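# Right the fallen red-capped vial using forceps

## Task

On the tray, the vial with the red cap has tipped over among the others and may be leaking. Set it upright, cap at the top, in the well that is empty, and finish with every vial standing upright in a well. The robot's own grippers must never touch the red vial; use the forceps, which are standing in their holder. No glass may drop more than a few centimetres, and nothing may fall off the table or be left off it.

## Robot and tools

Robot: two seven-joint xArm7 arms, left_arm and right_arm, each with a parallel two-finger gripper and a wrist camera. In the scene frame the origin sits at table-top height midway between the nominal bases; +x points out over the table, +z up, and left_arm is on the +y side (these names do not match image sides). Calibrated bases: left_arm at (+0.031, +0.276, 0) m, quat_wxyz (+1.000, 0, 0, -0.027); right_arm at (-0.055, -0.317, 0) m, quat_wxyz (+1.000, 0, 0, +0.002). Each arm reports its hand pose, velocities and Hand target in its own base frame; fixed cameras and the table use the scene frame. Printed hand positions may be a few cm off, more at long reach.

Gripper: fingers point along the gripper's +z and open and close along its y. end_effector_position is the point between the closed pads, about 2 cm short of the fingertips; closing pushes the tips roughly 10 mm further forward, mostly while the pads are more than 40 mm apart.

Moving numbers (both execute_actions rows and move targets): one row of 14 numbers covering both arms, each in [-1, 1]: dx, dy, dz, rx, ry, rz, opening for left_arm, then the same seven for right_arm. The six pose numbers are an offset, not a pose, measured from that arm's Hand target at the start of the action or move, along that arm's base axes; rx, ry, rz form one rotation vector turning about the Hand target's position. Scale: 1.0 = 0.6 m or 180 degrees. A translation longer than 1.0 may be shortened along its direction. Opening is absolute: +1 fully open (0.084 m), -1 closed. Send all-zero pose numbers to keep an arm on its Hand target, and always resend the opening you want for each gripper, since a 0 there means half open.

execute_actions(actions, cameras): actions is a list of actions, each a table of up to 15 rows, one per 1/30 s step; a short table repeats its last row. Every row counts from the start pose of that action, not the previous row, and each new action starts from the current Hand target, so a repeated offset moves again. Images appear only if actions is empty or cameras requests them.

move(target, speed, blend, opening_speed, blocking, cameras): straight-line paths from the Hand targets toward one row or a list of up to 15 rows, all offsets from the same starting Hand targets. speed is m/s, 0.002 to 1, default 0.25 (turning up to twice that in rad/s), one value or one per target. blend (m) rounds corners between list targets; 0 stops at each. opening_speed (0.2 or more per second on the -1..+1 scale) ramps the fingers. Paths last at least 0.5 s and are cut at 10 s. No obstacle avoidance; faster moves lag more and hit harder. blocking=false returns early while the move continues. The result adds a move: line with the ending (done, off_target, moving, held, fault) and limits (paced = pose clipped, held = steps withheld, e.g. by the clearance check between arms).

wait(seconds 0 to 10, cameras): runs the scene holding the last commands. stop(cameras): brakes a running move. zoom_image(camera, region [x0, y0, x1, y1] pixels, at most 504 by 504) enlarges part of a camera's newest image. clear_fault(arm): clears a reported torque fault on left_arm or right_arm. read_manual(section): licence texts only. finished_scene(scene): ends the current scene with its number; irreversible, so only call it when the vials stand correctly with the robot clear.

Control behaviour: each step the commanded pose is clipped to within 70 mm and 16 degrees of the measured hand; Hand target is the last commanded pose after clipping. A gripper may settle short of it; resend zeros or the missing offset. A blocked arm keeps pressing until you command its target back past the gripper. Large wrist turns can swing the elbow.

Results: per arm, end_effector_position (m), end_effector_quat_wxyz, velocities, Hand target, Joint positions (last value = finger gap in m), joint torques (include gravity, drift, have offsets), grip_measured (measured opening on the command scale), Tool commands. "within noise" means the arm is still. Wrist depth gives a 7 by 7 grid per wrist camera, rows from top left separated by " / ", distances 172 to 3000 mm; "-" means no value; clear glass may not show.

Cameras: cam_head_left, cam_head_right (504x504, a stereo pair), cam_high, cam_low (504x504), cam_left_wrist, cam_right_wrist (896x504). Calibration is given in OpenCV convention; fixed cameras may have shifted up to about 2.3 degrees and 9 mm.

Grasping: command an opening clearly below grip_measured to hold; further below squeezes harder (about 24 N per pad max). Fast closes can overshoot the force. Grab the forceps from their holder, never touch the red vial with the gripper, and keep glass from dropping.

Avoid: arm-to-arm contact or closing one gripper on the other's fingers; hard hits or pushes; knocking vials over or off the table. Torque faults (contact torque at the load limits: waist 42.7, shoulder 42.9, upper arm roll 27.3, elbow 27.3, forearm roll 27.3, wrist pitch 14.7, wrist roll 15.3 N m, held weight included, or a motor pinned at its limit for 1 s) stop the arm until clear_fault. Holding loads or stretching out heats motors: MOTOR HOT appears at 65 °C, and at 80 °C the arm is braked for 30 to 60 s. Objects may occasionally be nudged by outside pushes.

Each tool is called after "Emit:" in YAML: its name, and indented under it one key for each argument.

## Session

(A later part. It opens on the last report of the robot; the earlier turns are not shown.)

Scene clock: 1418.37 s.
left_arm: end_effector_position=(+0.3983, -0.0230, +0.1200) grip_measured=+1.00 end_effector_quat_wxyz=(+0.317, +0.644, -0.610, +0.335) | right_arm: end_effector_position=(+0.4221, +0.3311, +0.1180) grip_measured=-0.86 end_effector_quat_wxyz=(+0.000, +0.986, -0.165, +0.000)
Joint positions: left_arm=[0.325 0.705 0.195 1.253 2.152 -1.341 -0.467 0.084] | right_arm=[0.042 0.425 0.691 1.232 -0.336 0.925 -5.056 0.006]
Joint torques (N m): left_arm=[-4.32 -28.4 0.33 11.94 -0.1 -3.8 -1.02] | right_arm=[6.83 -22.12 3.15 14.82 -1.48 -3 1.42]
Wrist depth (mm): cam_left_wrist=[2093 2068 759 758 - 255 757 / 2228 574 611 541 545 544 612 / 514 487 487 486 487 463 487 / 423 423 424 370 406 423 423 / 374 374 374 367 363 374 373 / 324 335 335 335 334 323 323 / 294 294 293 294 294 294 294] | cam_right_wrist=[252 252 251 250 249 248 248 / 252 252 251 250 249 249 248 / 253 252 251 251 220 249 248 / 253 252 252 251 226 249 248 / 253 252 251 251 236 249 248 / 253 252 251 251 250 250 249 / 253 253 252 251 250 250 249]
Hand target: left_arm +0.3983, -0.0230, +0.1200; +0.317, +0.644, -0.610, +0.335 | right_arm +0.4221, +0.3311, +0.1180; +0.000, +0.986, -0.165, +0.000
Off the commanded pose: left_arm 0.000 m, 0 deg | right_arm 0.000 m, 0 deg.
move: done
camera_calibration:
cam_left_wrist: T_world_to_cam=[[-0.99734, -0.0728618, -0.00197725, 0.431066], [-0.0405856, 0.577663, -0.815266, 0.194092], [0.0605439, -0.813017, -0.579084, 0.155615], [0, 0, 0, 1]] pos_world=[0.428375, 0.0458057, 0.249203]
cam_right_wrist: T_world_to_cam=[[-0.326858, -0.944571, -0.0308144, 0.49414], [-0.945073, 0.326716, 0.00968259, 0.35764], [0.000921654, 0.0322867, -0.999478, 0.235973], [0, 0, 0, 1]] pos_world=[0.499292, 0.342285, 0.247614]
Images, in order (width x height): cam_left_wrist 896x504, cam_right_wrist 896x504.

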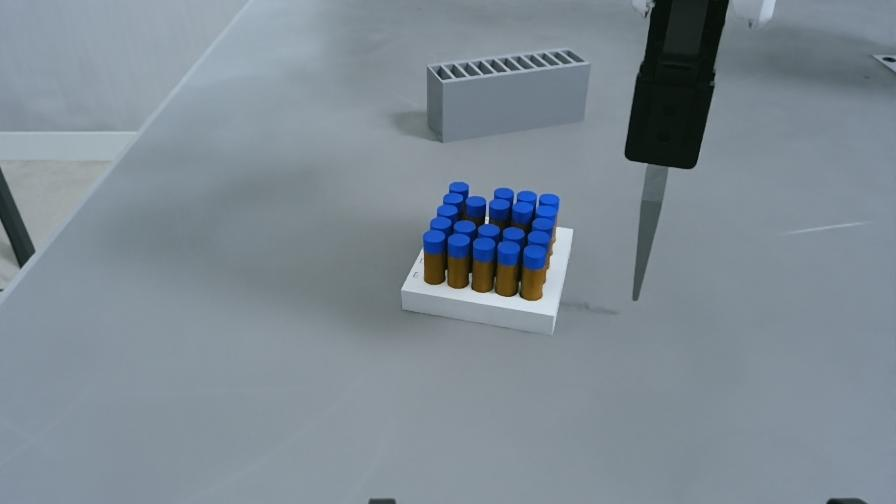

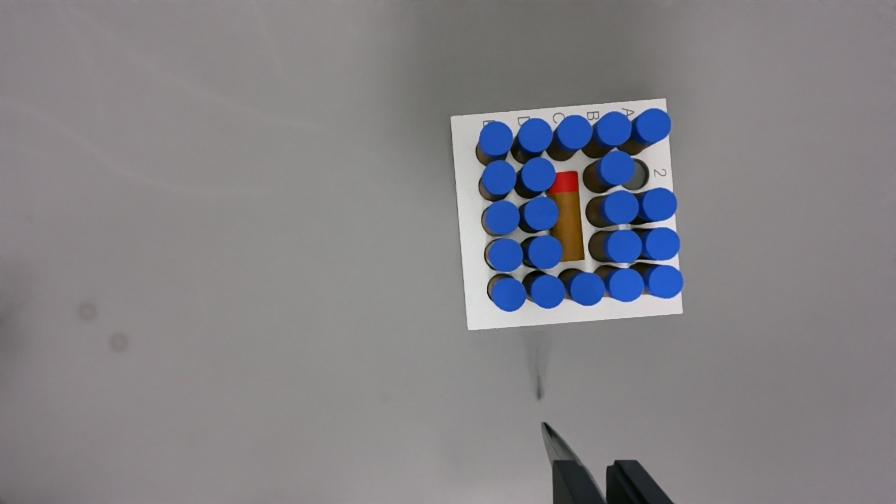

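Emit:
move:
  target: [0,0,0,0,0,0,1, 0,0,0,0,0,0,-0.82]
  opening_speed: 0.2
  cameras: ["cam_right_wrist"]

Emit:
zoom_image:
  camera: "cam_right_wrist"
  region: [430, 220, 640, 504]

Scene clock: 1421.73 s.
left_arm: end_effector_position=(+0.3983, -0.0230, +0.1200) grip_measured=+1.00 end_effector_quat_wxyz=(+0.317, +0.644, -0.610, +0.335) | right_arm: end_effector_position=(+0.4221, +0.3311, +0.1180) grip_measured=-0.84 end_effector_quat_wxyz=(+0.000, +0.986, -0.165, +0.000)
Joint positions: left_arm=[0.325 0.705 0.195 1.253 2.152 -1.341 -0.467 0.084] | right_arm=[0.042 0.425 0.691 1.232 -0.336 0.925 -5.056 0.007]
Joint torques (N m): left_arm=[-4.43 -28.29 0.19 11.86 -0.34 -3.8 -1.02] | right_arm=[6.73 -22.46 3.18 14.84 -1.41 -2.93 1.41]
Wrist depth (mm): cam_left_wrist=[2106 2074 757 757 - 255 763 / 2228 577 614 543 545 544 612 / 513 488 488 489 488 464 488 / 423 424 423 370 399 423 423 / 374 374 374 367 363 373 373 / 323 334 335 335 335 323 324 / 293 294 293 294 294 294 294] | cam_right_wrist=[252 252 251 250 249 248 248 / 253 251 251 250 249 249 248 / 252 252 251 251 220 249 248 / 253 252 252 251 226 249 248 / 253 252 252 251 236 249 248 / 254 252 252 251 250 249 249 / 253 253 252 251 250 249 249]
Hand target: left_arm +0.3983, -0.0230, +0.1200; +0.317, +0.644, -0.610, +0.335 | right_arm +0.4221, +0.3311, +0.1180; +0.000, +0.986, -0.165, +0.000
Off the commanded pose: left_arm 0.000 m, 0 deg | right_arm 0.000 m, 0 deg.
move: done
camera_calibration:
cam_right_wrist: T_world_to_cam=[[-0.326858, -0.944571, -0.0308144, 0.49414], [-0.945073, 0.326716, 0.00968259, 0.35764], [0.000921654, 0.0322867, -0.999478, 0.235973], [0, 0, 0, 1]] pos_world=[0.499292, 0.342285, 0.247614]
Images, in order (width x height): cam_right_wrist 896x504.

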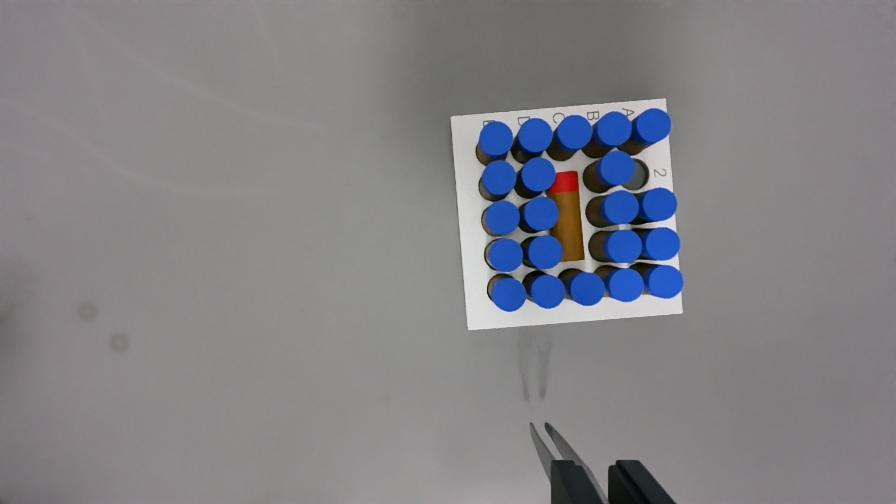

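Scaled by 1.775 from the camera's 896x504 image, which has a finer 1280x720 frame.

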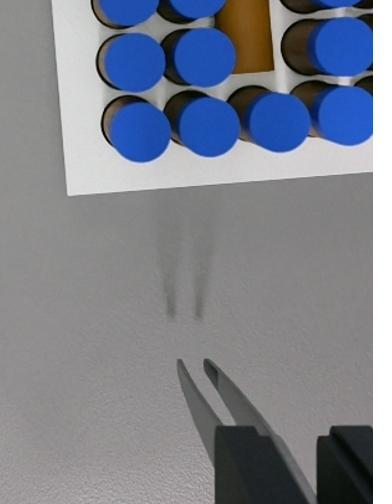

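Emit:
move:
  target: [0,0,0,0,0,0,1, 0,0,0,0,0,0,-0.79]
  opening_speed: 0.2
  cameras: ["cam_right_wrist","cam_left_wrist"]

Emit:
zoom_image:
  camera: "cam_right_wrist"
  region: [430, 220, 640, 504]

Scene clock: 1428.60 s.
left_arm: end_effector_position=(+0.3983, -0.0230, +0.1200) grip_measured=+1.00 end_effector_quat_wxyz=(+0.317, +0.644, -0.610, +0.335) | right_arm: end_effector_position=(+0.4221, +0.3311, +0.1180) grip_measured=-0.81 end_effector_quat_wxyz=(+0.000, +0.986, -0.165, +0.000)
Joint positions: left_arm=[0.325 0.705 0.195 1.253 2.152 -1.341 -0.467 0.084] | right_arm=[0.042 0.425 0.691 1.232 -0.336 0.925 -5.056 0.008]
Joint torques (N m): left_arm=[-4.32 -28.37 0.26 11.81 -0.25 -3.93 -1.09] | right_arm=[6.8 -22.21 3.09 14.82 -1.47 -2.99 1.32]
Wrist depth (mm): cam_left_wrist=[2080 2050 759 760 - 255 759 / 2192 573 613 542 544 542 613 / 514 488 487 488 489 465 486 / 424 423 423 369 399 422 422 / 374 374 374 367 362 374 374 / 323 335 335 334 334 324 323 / 294 294 294 294 293 294 294] | cam_right_wrist=[252 251 251 250 249 248 247 / 253 251 251 250 249 248 248 / 253 252 251 251 220 248 248 / 253 252 252 251 226 249 248 / 253 252 252 251 236 249 248 / 253 253 252 251 250 249 248 / 254 253 252 251 250 249 249]
Hand target: left_arm +0.3983, -0.0230, +0.1200; +0.317, +0.644, -0.610, +0.335 | right_arm +0.4221, +0.3311, +0.1180; +0.000, +0.986, -0.165, +0.000
Off the commanded pose: left_arm 0.000 m, 0 deg | right_arm 0.000 m, 0 deg.
move: done
camera_calibration:
cam_left_wrist: T_world_to_cam=[[-0.99734, -0.0728618, -0.00197725, 0.431066], [-0.0405856, 0.577663, -0.815266, 0.194092], [0.0605439, -0.813017, -0.579084, 0.155615], [0, 0, 0, 1]] pos_world=[0.428375, 0.0458057, 0.249203]
cam_right_wrist: T_world_to_cam=[[-0.326858, -0.944571, -0.0308144, 0.49414], [-0.945073, 0.326716, 0.00968259, 0.35764], [0.000921654, 0.0322867, -0.999478, 0.235973], [0, 0, 0, 1]] pos_world=[0.499292, 0.342285, 0.247614]
Images, in order (width x height): cam_left_wrist 896x504, cam_right_wrist 896x504.

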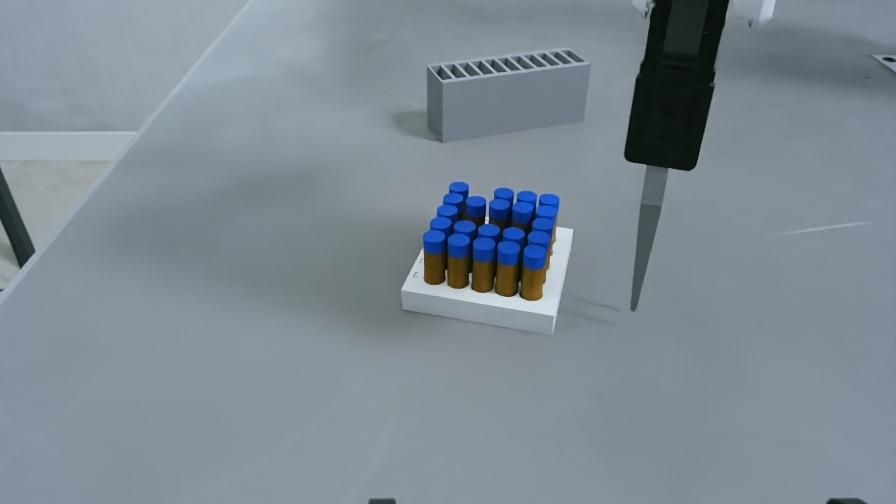

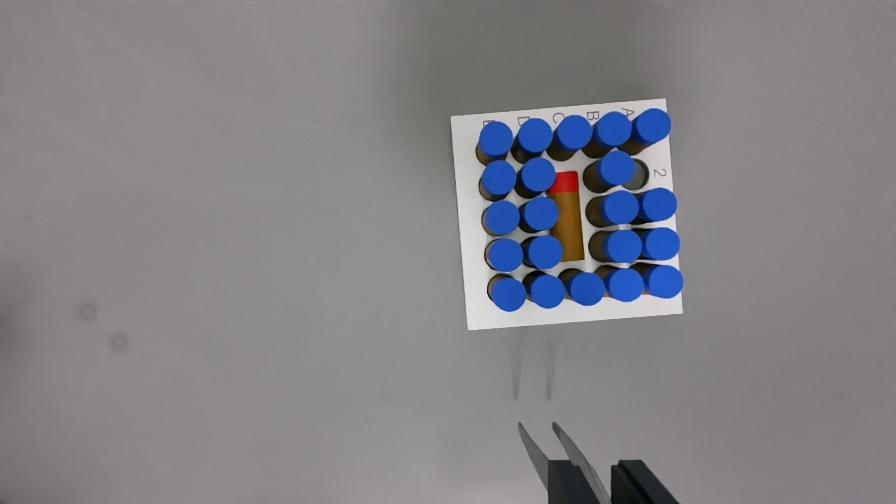

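Scaled by 1.775 from the camera's 896x504 image, which has a finer 1280x720 frame.

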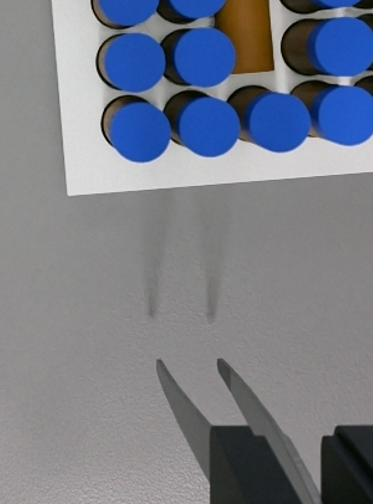

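Emit:
zoom_image:
  camera: "cam_left_wrist"
  region: [500, 100, 760, 340]

Emit:
wait:
  seconds: 0.5
  cameras: ["cam_right_wrist","cam_left_wrist"]

Emit:
zoom_image:
  camera: "cam_left_wrist"
  region: [500, 100, 760, 340]

Scaled by 1.938 from the camera's 896x504 image, which has a finer 1280x720 frame.

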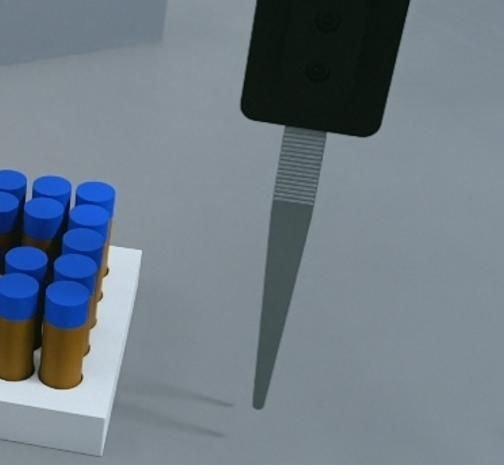

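Scene clock: 1437.33 s.
left_arm: end_effector_position=(+0.3983, -0.0230, +0.1200) grip_measured=+1.00 end_effector_quat_wxyz=(+0.317, +0.644, -0.610, +0.335) | right_arm: end_effector_position=(+0.4221, +0.3311, +0.1180) grip_measured=-0.81 end_effector_quat_wxyz=(+0.000, +0.986, -0.165, +0.000)
Joint positions: left_arm=[0.325 0.705 0.195 1.253 2.152 -1.341 -0.467 0.084] | right_arm=[0.042 0.425 0.691 1.232 -0.336 0.925 -5.056 0.008]
Joint torques (N m): left_arm=[-4.51 -28.37 0.26 11.97 -0.34 -3.82 -1.04] | right_arm=[6.83 -22.56 3.17 14.75 -1.42 -2.9 1.27]
Wrist depth (mm): cam_left_wrist=[2093 2062 757 759 - 255 759 / 2199 574 613 544 544 541 613 / 515 489 489 488 487 465 487 / 423 423 423 369 400 424 423 / 374 374 374 367 362 373 374 / 324 335 334 334 335 323 324 / 294 293 294 293 294 294 293] | cam_right_wrist=[252 251 250 250 249 249 248 / 252 252 251 250 249 249 248 / 253 252 251 250 220 249 248 / 253 252 251 251 226 249 248 / 253 252 251 251 236 249 248 / 253 253 252 251 250 249 249 / 253 253 252 251 250 250 248]
Hand target: left_arm +0.3983, -0.0230, +0.1200; +0.317, +0.644, -0.610, +0.335 | right_arm +0.4221, +0.3311, +0.1180; +0.000, +0.986, -0.165, +0.000
Tool commands: left_gripper/opening=+1.0 right_gripper/opening=-0.79
Off the commanded pose: left_arm 0.000 m, 0 deg | right_arm 0.000 m, 0 deg.
wait: 0.50 s; at rest from the start
camera_calibration:
cam_left_wrist: T_world_to_cam=[[-0.99734, -0.0728618, -0.00197725, 0.431066], [-0.0405856, 0.577663, -0.815266, 0.194092], [0.0605439, -0.813017, -0.579084, 0.155615], [0, 0, 0, 1]] pos_world=[0.428375, 0.0458057, 0.249203]
cam_right_wrist: T_world_to_cam=[[-0.326858, -0.944571, -0.0308144, 0.49414], [-0.945073, 0.326716, 0.00968259, 0.35764], [0.000921654, 0.0322867, -0.999478, 0.235973], [0, 0, 0, 1]] pos_world=[0.499292, 0.342285, 0.247614]
Images, in order (width x height): cam_left_wrist 896x504, cam_right_wrist 896x504.

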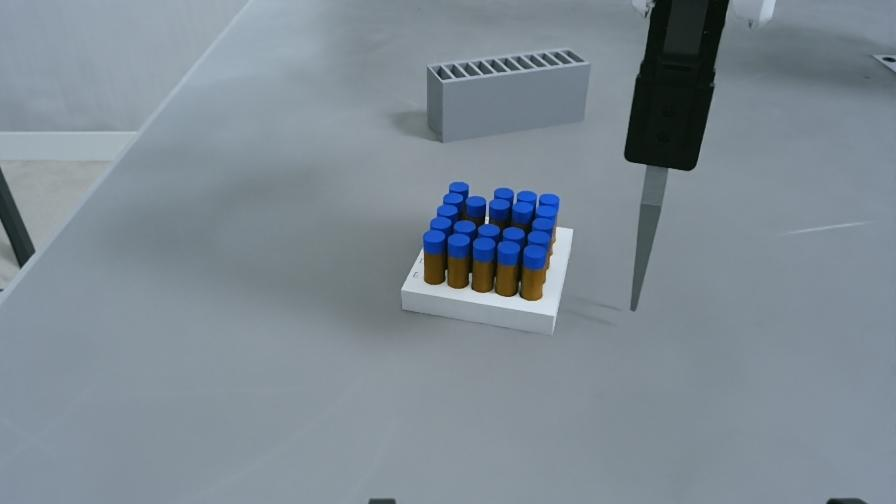

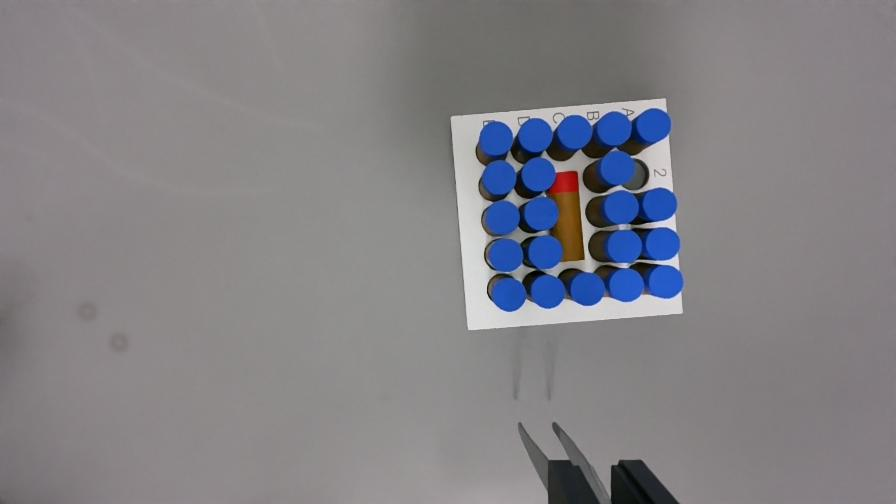

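Scaled by 1.938 from the camera's 896x504 image, which has a finer 1280x720 frame.

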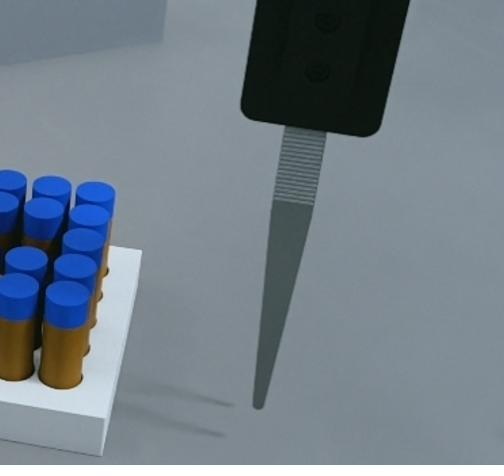

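Emit:
zoom_image:
  camera: "cam_right_wrist"
  region: [440, 90, 700, 340]

Scaled by 1.938 from the camera's 896x504 image, which has a finer 1280x720 frame.

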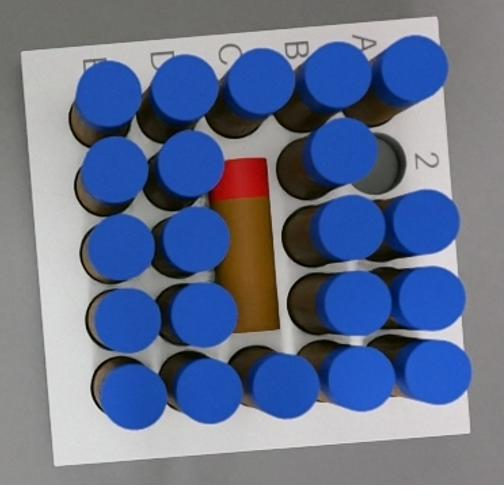

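Emit:
move:
  target: [0,0,0,0,0,0,1, 0,0,-0.00833,0,0,0.0261,-0.79]
  speed: 0.03
  cameras: ["cam_right_wrist","cam_left_wrist"]

Emit:
zoom_image:
  camera: "cam_right_wrist"
  region: [470, 340, 630, 504]

Emit:
zoom_image:
  camera: "cam_left_wrist"
  region: [500, 100, 760, 340]

Scene clock: 1481.30 s.
left_arm: end_effector_position=(+0.3983, -0.0230, +0.1200) grip_measured=+1.00 end_effector_quat_wxyz=(+0.317, +0.644, -0.610, +0.335) | right_arm: end_effector_position=(+0.4221, +0.3311, +0.1130) grip_measured=-0.81 end_effector_quat_wxyz=(+0.000, +0.992, -0.124, +0.000)
Joint positions: left_arm=[0.325 0.705 0.195 1.253 2.152 -1.341 -0.467 0.084] | right_arm=[0.034 0.437 0.701 1.228 -0.353 0.916 -5.127 0.008]
Joint torques (N m): left_arm=[-4.26 -28.16 0.29 11.92 -0.38 -3.74 -1.09] | right_arm=[-6.94 -22.25 9.47 9.57 -1.56 -3.06 -1.21]
Wrist depth (mm): cam_left_wrist=[2062 2044 757 757 755 259 759 / 2228 575 613 542 542 542 612 / 514 488 487 487 488 489 488 / 424 425 423 369 400 423 424 / 374 373 374 367 361 374 374 / 323 335 335 335 335 324 323 / 293 293 294 294 294 294 294] | cam_right_wrist=[248 246 246 245 244 243 242 / 248 247 246 245 244 243 243 / 248 247 246 246 219 244 243 / 247 247 246 245 230 244 243 / 248 247 247 246 245 244 243 / 248 247 247 246 245 244 243 / 248 248 247 246 245 244 244]
Hand target: left_arm +0.3983, -0.0230, +0.1200; +0.317, +0.644, -0.610, +0.335 | right_arm +0.4221, +0.3311, +0.1130; +0.000, +0.992, -0.124, +0.000
Off the commanded pose: left_arm 0.000 m, 0 deg | right_arm 0.000 m, 0 deg.
move: done
camera_calibration:
cam_left_wrist: T_world_to_cam=[[-0.99734, -0.0728618, -0.00197725, 0.431066], [-0.0405856, 0.577663, -0.815266, 0.194092], [0.0605439, -0.813017, -0.579084, 0.155615], [0, 0, 0, 1]] pos_world=[0.428375, 0.0458057, 0.249203]
cam_right_wrist: T_world_to_cam=[[-0.248591, -0.968119, -0.0307975, 0.468748], [-0.968607, 0.248408, 0.00966768, 0.393484], [-0.00170909, 0.032234, -0.999479, 0.232203], [0, 0, 0, 1]] pos_world=[0.498054, 0.348575, 0.242714]
Images, in order (width x height): cam_left_wrist 896x504, cam_right_wrist 896x504.

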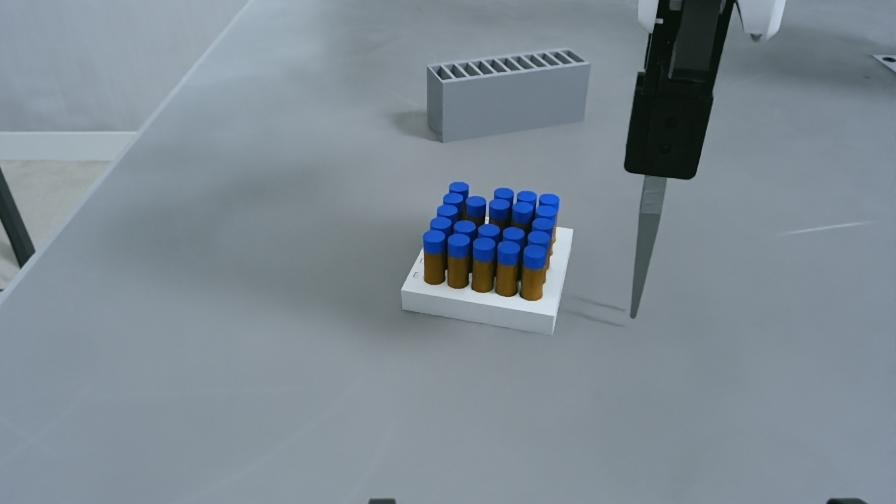

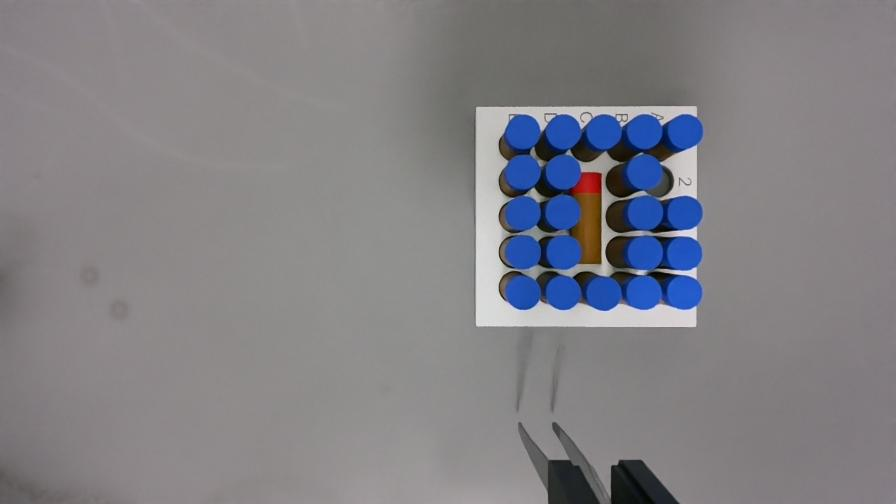

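Scaled by 3.073 from the camera's 896x504 image, which has a finer 1280x720 frame.

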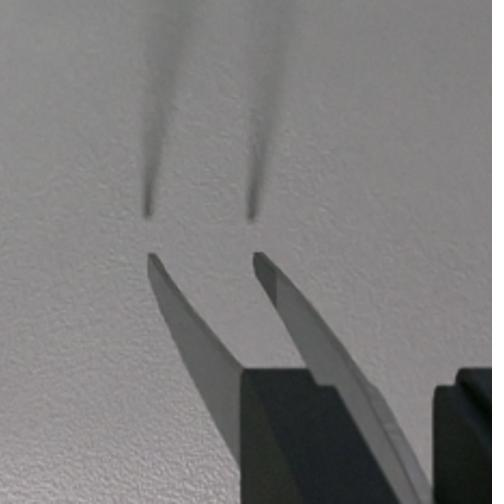

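Scaled by 1.938 from the camera's 896x504 image, which has a finer 1280x720 frame.

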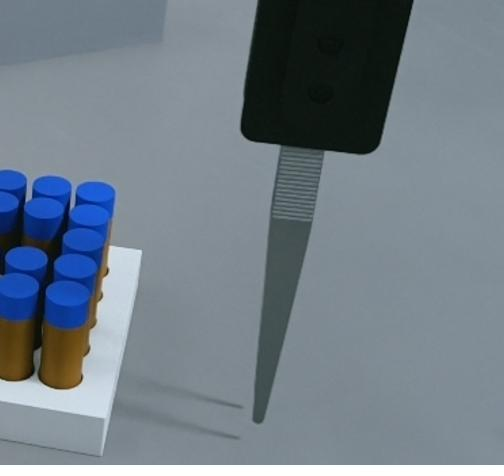

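Emit:
move:
  target:
    - [0,0,0,0,0,0,1, 0,0,0.091,0,0,0,-0.79]
    - [0,0,0,0,0,0,1, 0.1317,-0.0625,0.091,0,0,0,-0.79]
  speed: 0.08
  blend: [0.01,0]
  cameras: ["cam_right_wrist","cam_left_wrist"]

Emit:
zoom_image:
  camera: "cam_right_wrist"
  region: [470, 340, 630, 504]

Emit:
zoom_image:
  camera: "cam_left_wrist"
  region: [380, 60, 620, 350]

Scene clock: 1500.03 s.
left_arm: end_effector_position=(+0.3983, -0.0230, +0.1200) grip_measured=+1.00 end_effector_quat_wxyz=(+0.317, +0.644, -0.610, +0.335) | right_arm: end_effector_position=(+0.5011, +0.2936, +0.1676) grip_measured=-0.81 end_effector_quat_wxyz=(+0.000, +0.992, -0.124, +0.000)
Joint positions: left_arm=[0.325 0.705 0.195 1.253 2.152 -1.341 -0.467 0.084] | right_arm=[-0.013 0.505 0.669 1.502 -0.341 1.117 -5.287 0.008]
Joint torques (N m): left_arm=[-4.36 -28.4 0.2 11.75 -0.35 -3.75 -0.99] | right_arm=[6.82 -26.09 3.9 15.98 -1.42 -0.45 -1.22]
Wrist depth (mm): cam_left_wrist=[2093 2074 756 323 757 759 758 / 2220 575 613 542 558 611 613 / 515 486 487 488 488 489 488 / 424 424 423 370 407 423 424 / 374 373 374 368 367 374 374 / 324 335 335 334 334 323 324 / 293 294 294 294 294 294 294] | cam_right_wrist=[302 302 300 299 299 298 297 / 303 301 301 300 298 297 297 / 304 302 301 300 299 298 297 / 304 303 301 300 300 298 297 / 304 303 302 300 299 298 297 / 305 303 302 301 275 299 298 / 304 303 302 301 - 299 298]
Hand target: left_arm +0.3983, -0.0230, +0.1200; +0.317, +0.644, -0.610, +0.335 | right_arm +0.5011, +0.2936, +0.1676; +0.000, +0.992, -0.124, +0.000
Off the commanded pose: left_arm 0.000 m, 0 deg | right_arm 0.000 m, 0 deg.
move: done
camera_calibration:
cam_left_wrist: T_world_to_cam=[[-0.99734, -0.0728618, -0.00197725, 0.431066], [-0.0405856, 0.577663, -0.815266, 0.194092], [0.0605439, -0.813017, -0.579084, 0.155615], [0, 0, 0, 1]] pos_world=[0.428375, 0.0458057, 0.249203]
cam_right_wrist: T_world_to_cam=[[-0.248472, -0.968149, -0.0307981, 0.453706], [-0.968637, 0.24829, 0.0096658, 0.478846], [-0.00171108, 0.0322339, -0.999479, 0.288119], [0, 0, 0, 1]] pos_world=[0.577054, 0.311075, 0.297314]
Images, in order (width x height): cam_left_wrist 896x504, cam_right_wrist 896x504.

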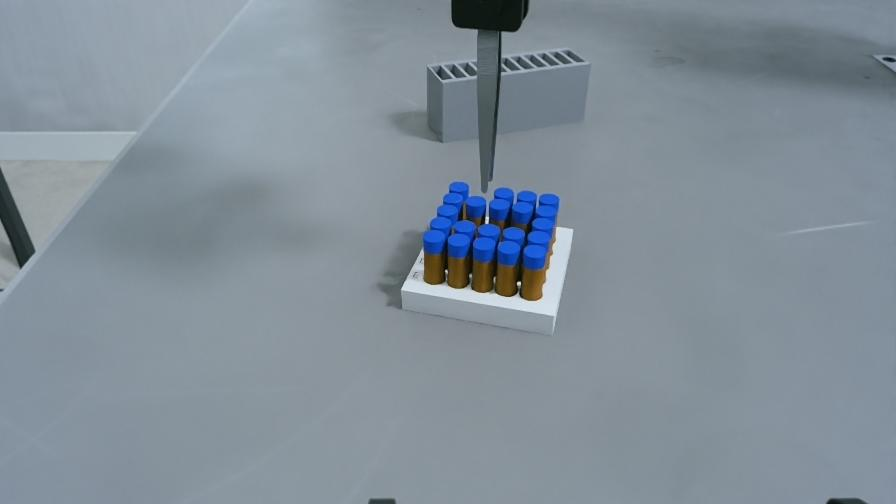

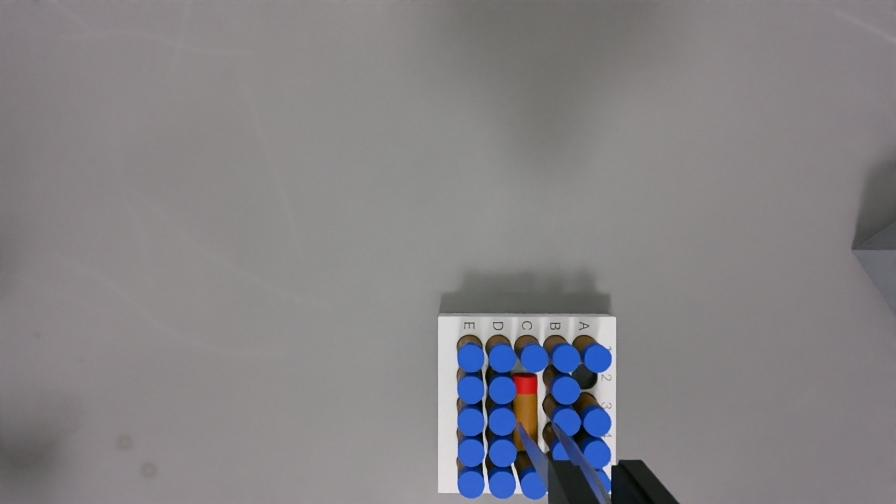

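Scaled by 3.073 from the camera's 896x504 image, which has a finer 1280x720 frame.

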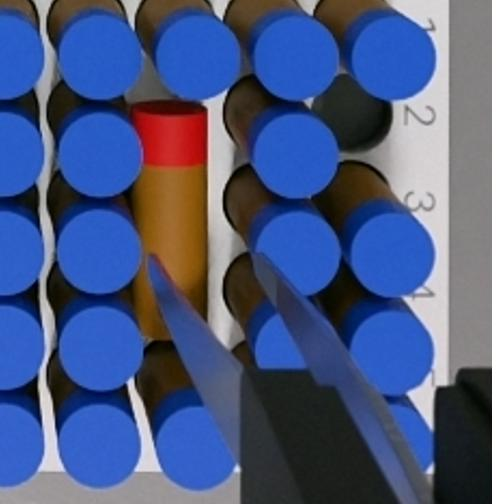

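Scaled by 1.738 from the camera's 896x504 image, which has a finer 1280x720 frame.

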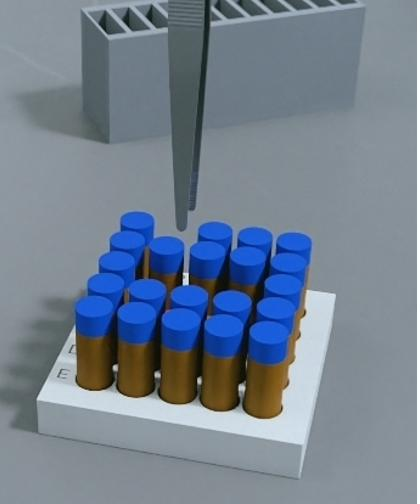

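Emit:
move:
  target: [0,0,0,0,0,0,1, 0.0024,-0.0006,-0.05,0,0,0,-0.785]
  speed: 0.04
  opening_speed: 0.2
  cameras: ["cam_right_wrist","cam_left_wrist"]

Emit:
zoom_image:
  camera: "cam_right_wrist"
  region: [470, 340, 630, 504]

Emit:
zoom_image:
  camera: "cam_left_wrist"
  region: [380, 60, 620, 350]

Scene clock: 1535.07 s.
left_arm: end_effector_position=(+0.3983, -0.0230, +0.1200) grip_measured=+1.00 end_effector_quat_wxyz=(+0.317, +0.644, -0.610, +0.335) | right_arm: end_effector_position=(+0.5026, +0.2933, +0.1377) grip_measured=-0.81 end_effector_quat_wxyz=(+0.000, +0.992, -0.124, +0.000)
Joint positions: left_arm=[0.325 0.705 0.195 1.253 2.152 -1.341 -0.467 0.084] | right_arm=[-0.005 0.543 0.651 1.468 -0.37 1.052 -5.271 0.009]
Joint torques (N m): left_arm=[-4.36 -28.29 0.32 11.9 -0.47 -3.67 -1.05] | right_arm=[6.79 -26.68 4.25 9.97 -1.42 -3.12 1.48]
Wrist depth (mm): cam_left_wrist=[2112 2062 755 310 760 757 760 / 2199 576 613 542 552 613 611 / 516 488 489 464 487 489 488 / 422 424 424 369 406 423 425 / 373 374 373 366 367 374 374 / 324 334 335 335 334 324 324 / 294 294 294 294 294 294 294] | cam_right_wrist=[272 271 270 270 269 268 267 / 273 272 271 270 269 269 267 / 272 272 271 270 269 268 268 / 273 272 271 270 269 269 267 / 273 272 272 271 270 269 268 / 273 273 272 256 228 269 269 / 274 272 272 271 228 269 269]
Hand target: left_arm +0.3983, -0.0230, +0.1200; +0.317, +0.644, -0.610, +0.335 | right_arm +0.5026, +0.2933, +0.1376; +0.000, +0.992, -0.124, +0.000
Off the commanded pose: left_arm 0.000 m, 0 deg | right_arm 0.000 m, 0 deg.
move: done
camera_calibration:
cam_left_wrist: T_world_to_cam=[[-0.99734, -0.0728618, -0.00197725, 0.431066], [-0.0405856, 0.577663, -0.815266, 0.194092], [0.0605439, -0.813017, -0.579084, 0.155615], [0, 0, 0, 1]] pos_world=[0.428375, 0.0458057, 0.249203]
cam_right_wrist: T_world_to_cam=[[-0.248379, -0.968173, -0.0307985, 0.452721], [-0.968662, 0.248196, 0.00966431, 0.480731], [-0.00171265, 0.0322337, -0.999479, 0.258151], [0, 0, 0, 1]] pos_world=[0.578554, 0.310675, 0.267314]
Images, in order (width x height): cam_left_wrist 896x504, cam_right_wrist 896x504.

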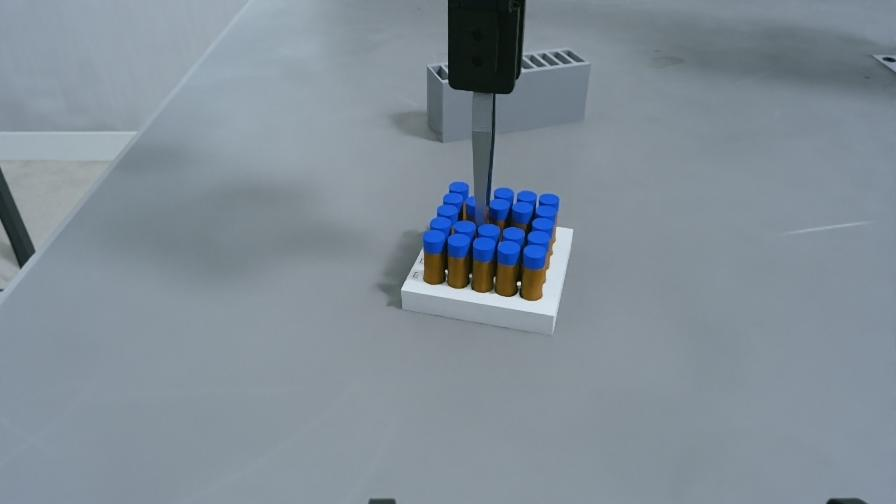

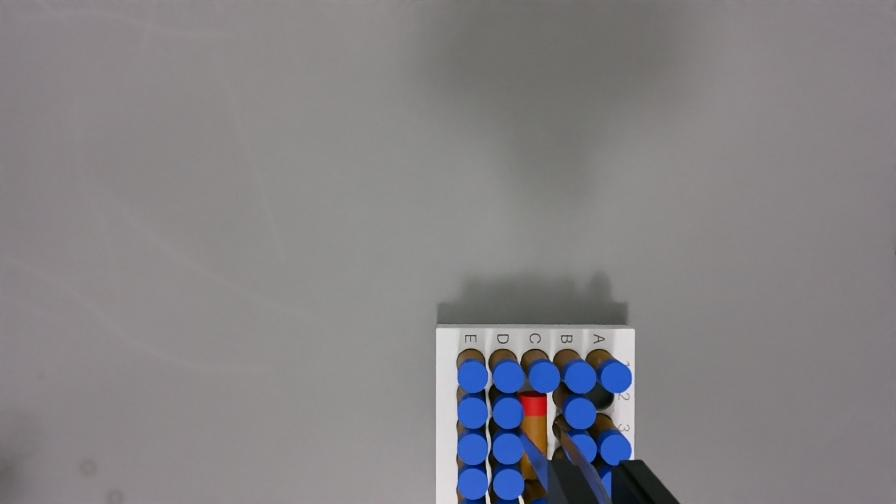

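Scaled by 3.073 from the camera's 896x504 image, which has a finer 1280x720 frame.

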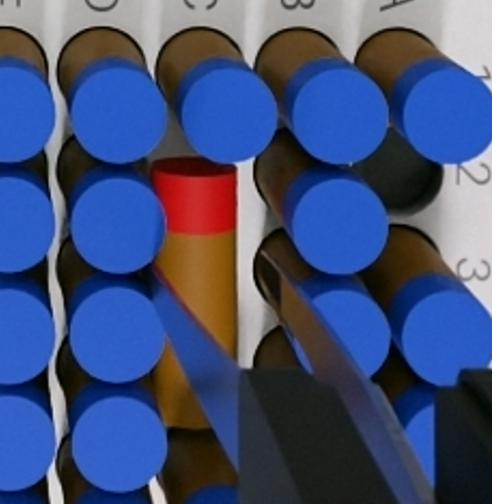

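Scaled by 1.738 from the camera's 896x504 image, which has a finer 1280x720 frame.

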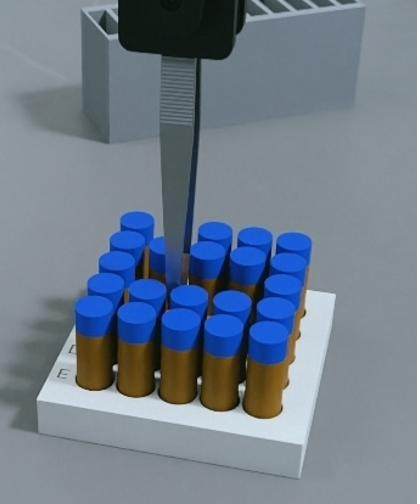

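Emit:
move:
  target: [0,0,0,0,0,0,1, 0.0,0.0,-0.0242,0,0,0,-0.785]
  speed: 0.02
  cameras: ["cam_right_wrist","cam_left_wrist"]

Emit:
zoom_image:
  camera: "cam_right_wrist"
  region: [470, 340, 630, 504]

Emit:
zoom_image:
  camera: "cam_left_wrist"
  region: [380, 60, 620, 350]

Scene clock: 1550.67 s.
left_arm: end_effector_position=(+0.3983, -0.0230, +0.1200) grip_measured=+1.00 end_effector_quat_wxyz=(+0.317, +0.644, -0.610, +0.335) | right_arm: end_effector_position=(+0.5026, +0.2933, +0.1232) grip_measured=-0.81 end_effector_quat_wxyz=(+0.000, +0.992, -0.124, +0.000)
Joint positions: left_arm=[0.325 0.705 0.195 1.253 2.152 -1.341 -0.467 0.084] | right_arm=[0 0.562 0.642 1.453 -0.385 1.02 -5.261 0.009]
Joint torques (N m): left_arm=[-4.26 -28.61 0.35 11.8 -0.34 -3.57 -0.95] | right_arm=[6.74 -27.05 4.33 9.82 -1.51 -2.96 1.42]
Wrist depth (mm): cam_left_wrist=[2106 2038 759 305 756 761 758 / 2228 575 613 344 556 613 614 / 516 488 488 464 488 490 488 / 424 424 423 372 406 423 423 / 373 374 374 367 366 373 373 / 324 334 335 334 334 323 323 / 294 294 294 293 294 294 293] | cam_right_wrist=[257 256 256 255 254 253 253 / 258 257 256 256 255 254 253 / 258 257 256 255 255 254 253 / 258 258 257 256 255 254 253 / 258 258 257 256 255 254 253 / 259 258 257 256 225 254 253 / 259 258 257 256 219 255 254]
Hand target: left_arm +0.3983, -0.0230, +0.1200; +0.317, +0.644, -0.610, +0.335 | right_arm +0.5026, +0.2933, +0.1231; +0.000, +0.992, -0.124, +0.000
Off the commanded pose: left_arm 0.000 m, 0 deg | right_arm 0.000 m, 0 deg.
move: done
camera_calibration:
cam_left_wrist: T_world_to_cam=[[-0.99734, -0.0728618, -0.00197725, 0.431066], [-0.0405856, 0.577663, -0.815266, 0.194092], [0.0605439, -0.813017, -0.579084, 0.155615], [0, 0, 0, 1]] pos_world=[0.428375, 0.0458057, 0.249203]
cam_right_wrist: T_world_to_cam=[[-0.248379, -0.968173, -0.0307985, 0.452274], [-0.968662, 0.248196, 0.00966431, 0.480871], [-0.00171265, 0.0322337, -0.999479, 0.243659], [0, 0, 0, 1]] pos_world=[0.578554, 0.310675, 0.252814]
Images, in order (width x height): cam_left_wrist 896x504, cam_right_wrist 896x504.

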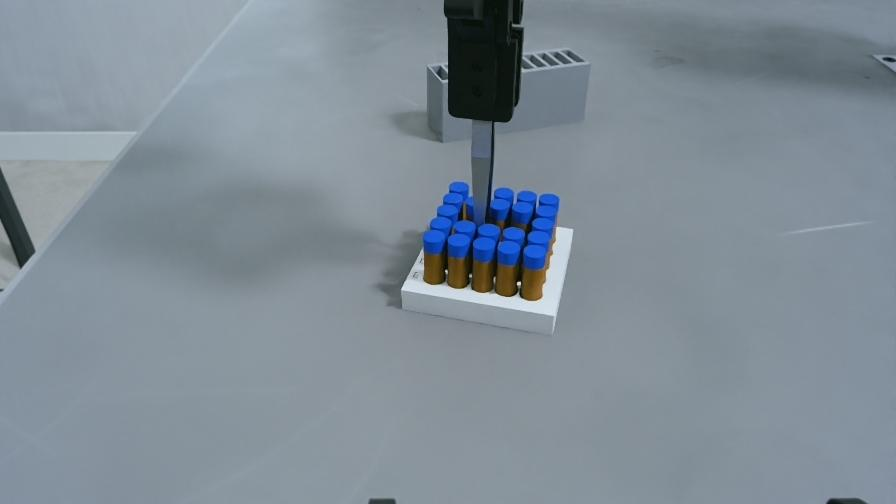

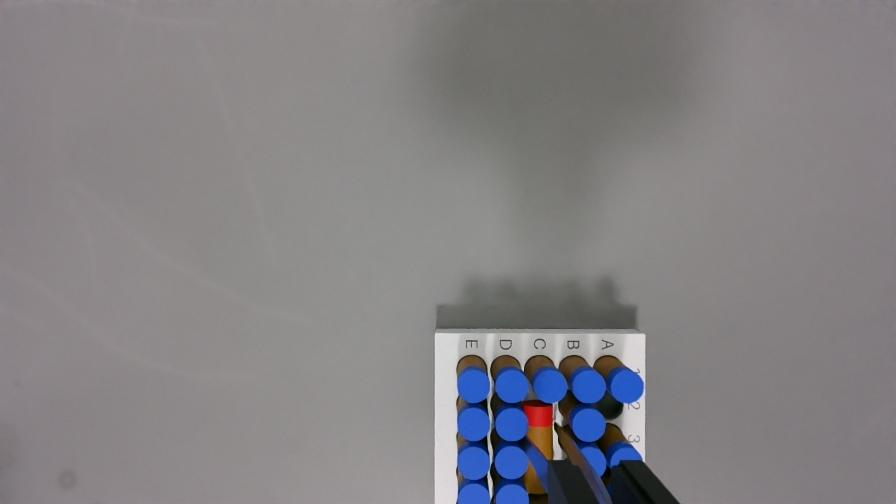

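Scaled by 3.073 from the camera's 896x504 image, which has a finer 1280x720 frame.

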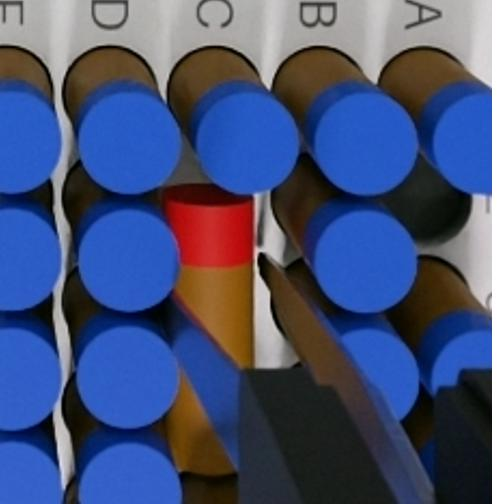

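Scaled by 1.738 from the camera's 896x504 image, which has a finer 1280x720 frame.

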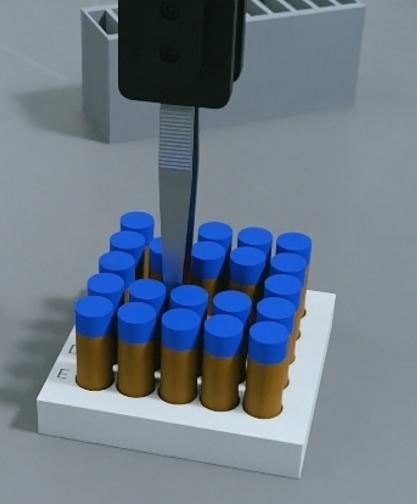

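Emit:
move:
  target: [0,0,0,0,0,0,1, 0.0,0.0,-0.001,0,0,0,-0.92]
  speed: 0.02
  opening_speed: 0.2
  cameras: ["cam_right_wrist","cam_left_wrist"]

Emit:
zoom_image:
  camera: "cam_right_wrist"
  region: [470, 340, 630, 504]

Emit:
zoom_image:
  camera: "cam_left_wrist"
  region: [380, 60, 620, 350]

Scene clock: 1565.27 s.
left_arm: end_effector_position=(+0.3983, -0.0230, +0.1200) grip_measured=+1.00 end_effector_quat_wxyz=(+0.317, +0.644, -0.610, +0.335) | right_arm: end_effector_position=(+0.5026, +0.2933, +0.1225) grip_measured=-0.85 end_effector_quat_wxyz=(+0.000, +0.992, -0.124, +0.000)
Joint positions: left_arm=[0.325 0.705 0.195 1.253 2.152 -1.341 -0.467 0.084] | right_arm=[0 0.562 0.641 1.452 -0.385 1.019 -5.261 0.006]
Joint torques (N m): left_arm=[-4.35 -28.32 0.3 11.73 -0.43 -3.65 -0.94] | right_arm=[6.65 -24.51 3.41 8.4 -1.46 -2.66 1.4]
Wrist depth (mm): cam_left_wrist=[2099 2050 758 307 755 761 759 / 2228 576 613 345 555 610 616 / 513 490 489 464 488 487 489 / 422 423 423 369 405 425 423 / 374 374 374 367 367 374 374 / 323 335 335 335 335 323 323 / 294 294 294 294 294 294 293] | cam_right_wrist=[257 256 255 255 254 253 252 / 257 257 255 255 254 253 252 / 257 257 256 255 254 253 252 / 258 257 256 255 254 253 253 / 258 257 256 255 254 254 253 / 258 257 256 256 226 254 253 / 258 257 257 256 217 254 253]
Hand target: left_arm +0.3983, -0.0230, +0.1200; +0.317, +0.644, -0.610, +0.335 | right_arm +0.5026, +0.2933, +0.1225; +0.000, +0.992, -0.124, +0.000
Off the commanded pose: left_arm 0.000 m, 0 deg | right_arm 0.000 m, 0 deg.
move: done
camera_calibration:
cam_left_wrist: T_world_to_cam=[[-0.99734, -0.0728618, -0.00197725, 0.431066], [-0.0405856, 0.577663, -0.815266, 0.194092], [0.0605439, -0.813017, -0.579084, 0.155615], [0, 0, 0, 1]] pos_world=[0.428375, 0.0458057, 0.249203]
cam_right_wrist: T_world_to_cam=[[-0.248379, -0.968173, -0.0307985, 0.452253], [-0.968662, 0.248196, 0.00966431, 0.480878], [-0.00171265, 0.0322337, -0.999479, 0.242959], [0, 0, 0, 1]] pos_world=[0.578554, 0.310675, 0.252114]
Images, in order (width x height): cam_left_wrist 896x504, cam_right_wrist 896x504.

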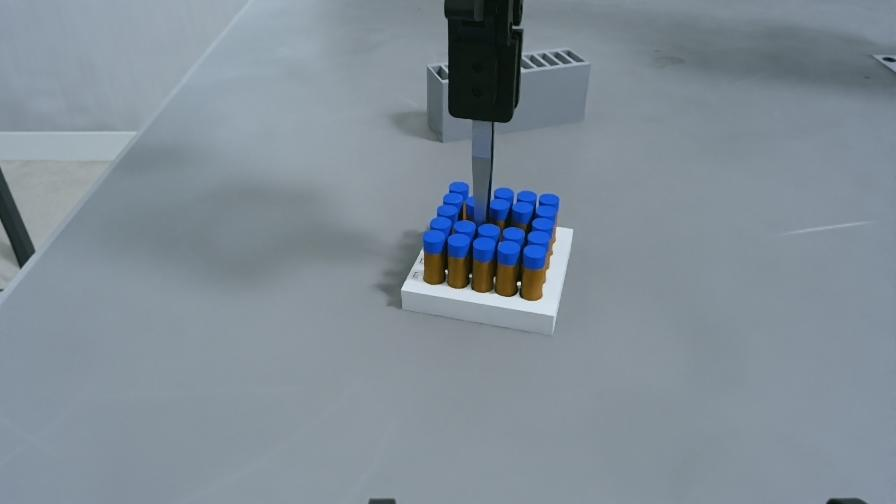

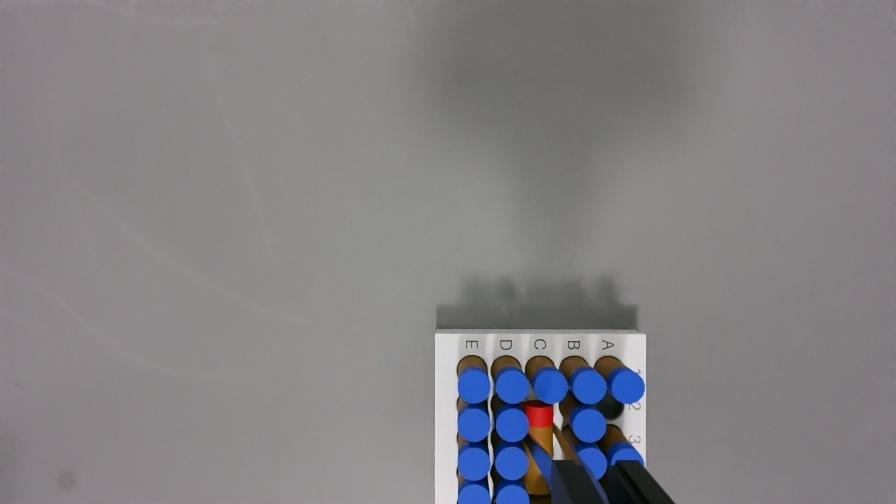

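Scaled by 3.073 from the camera's 896x504 image, which has a finer 1280x720 frame.

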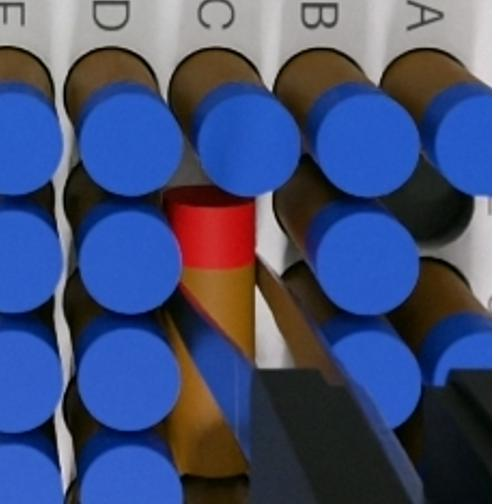

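Scaled by 1.738 from the camera's 896x504 image, which has a finer 1280x720 frame.

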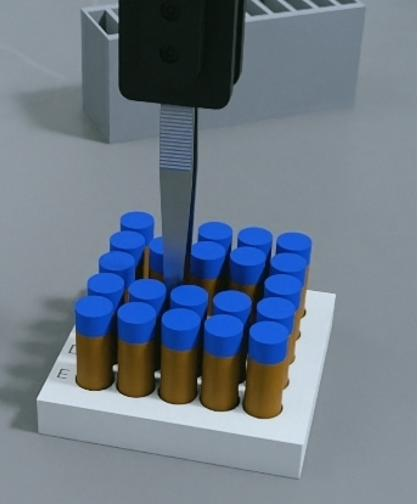

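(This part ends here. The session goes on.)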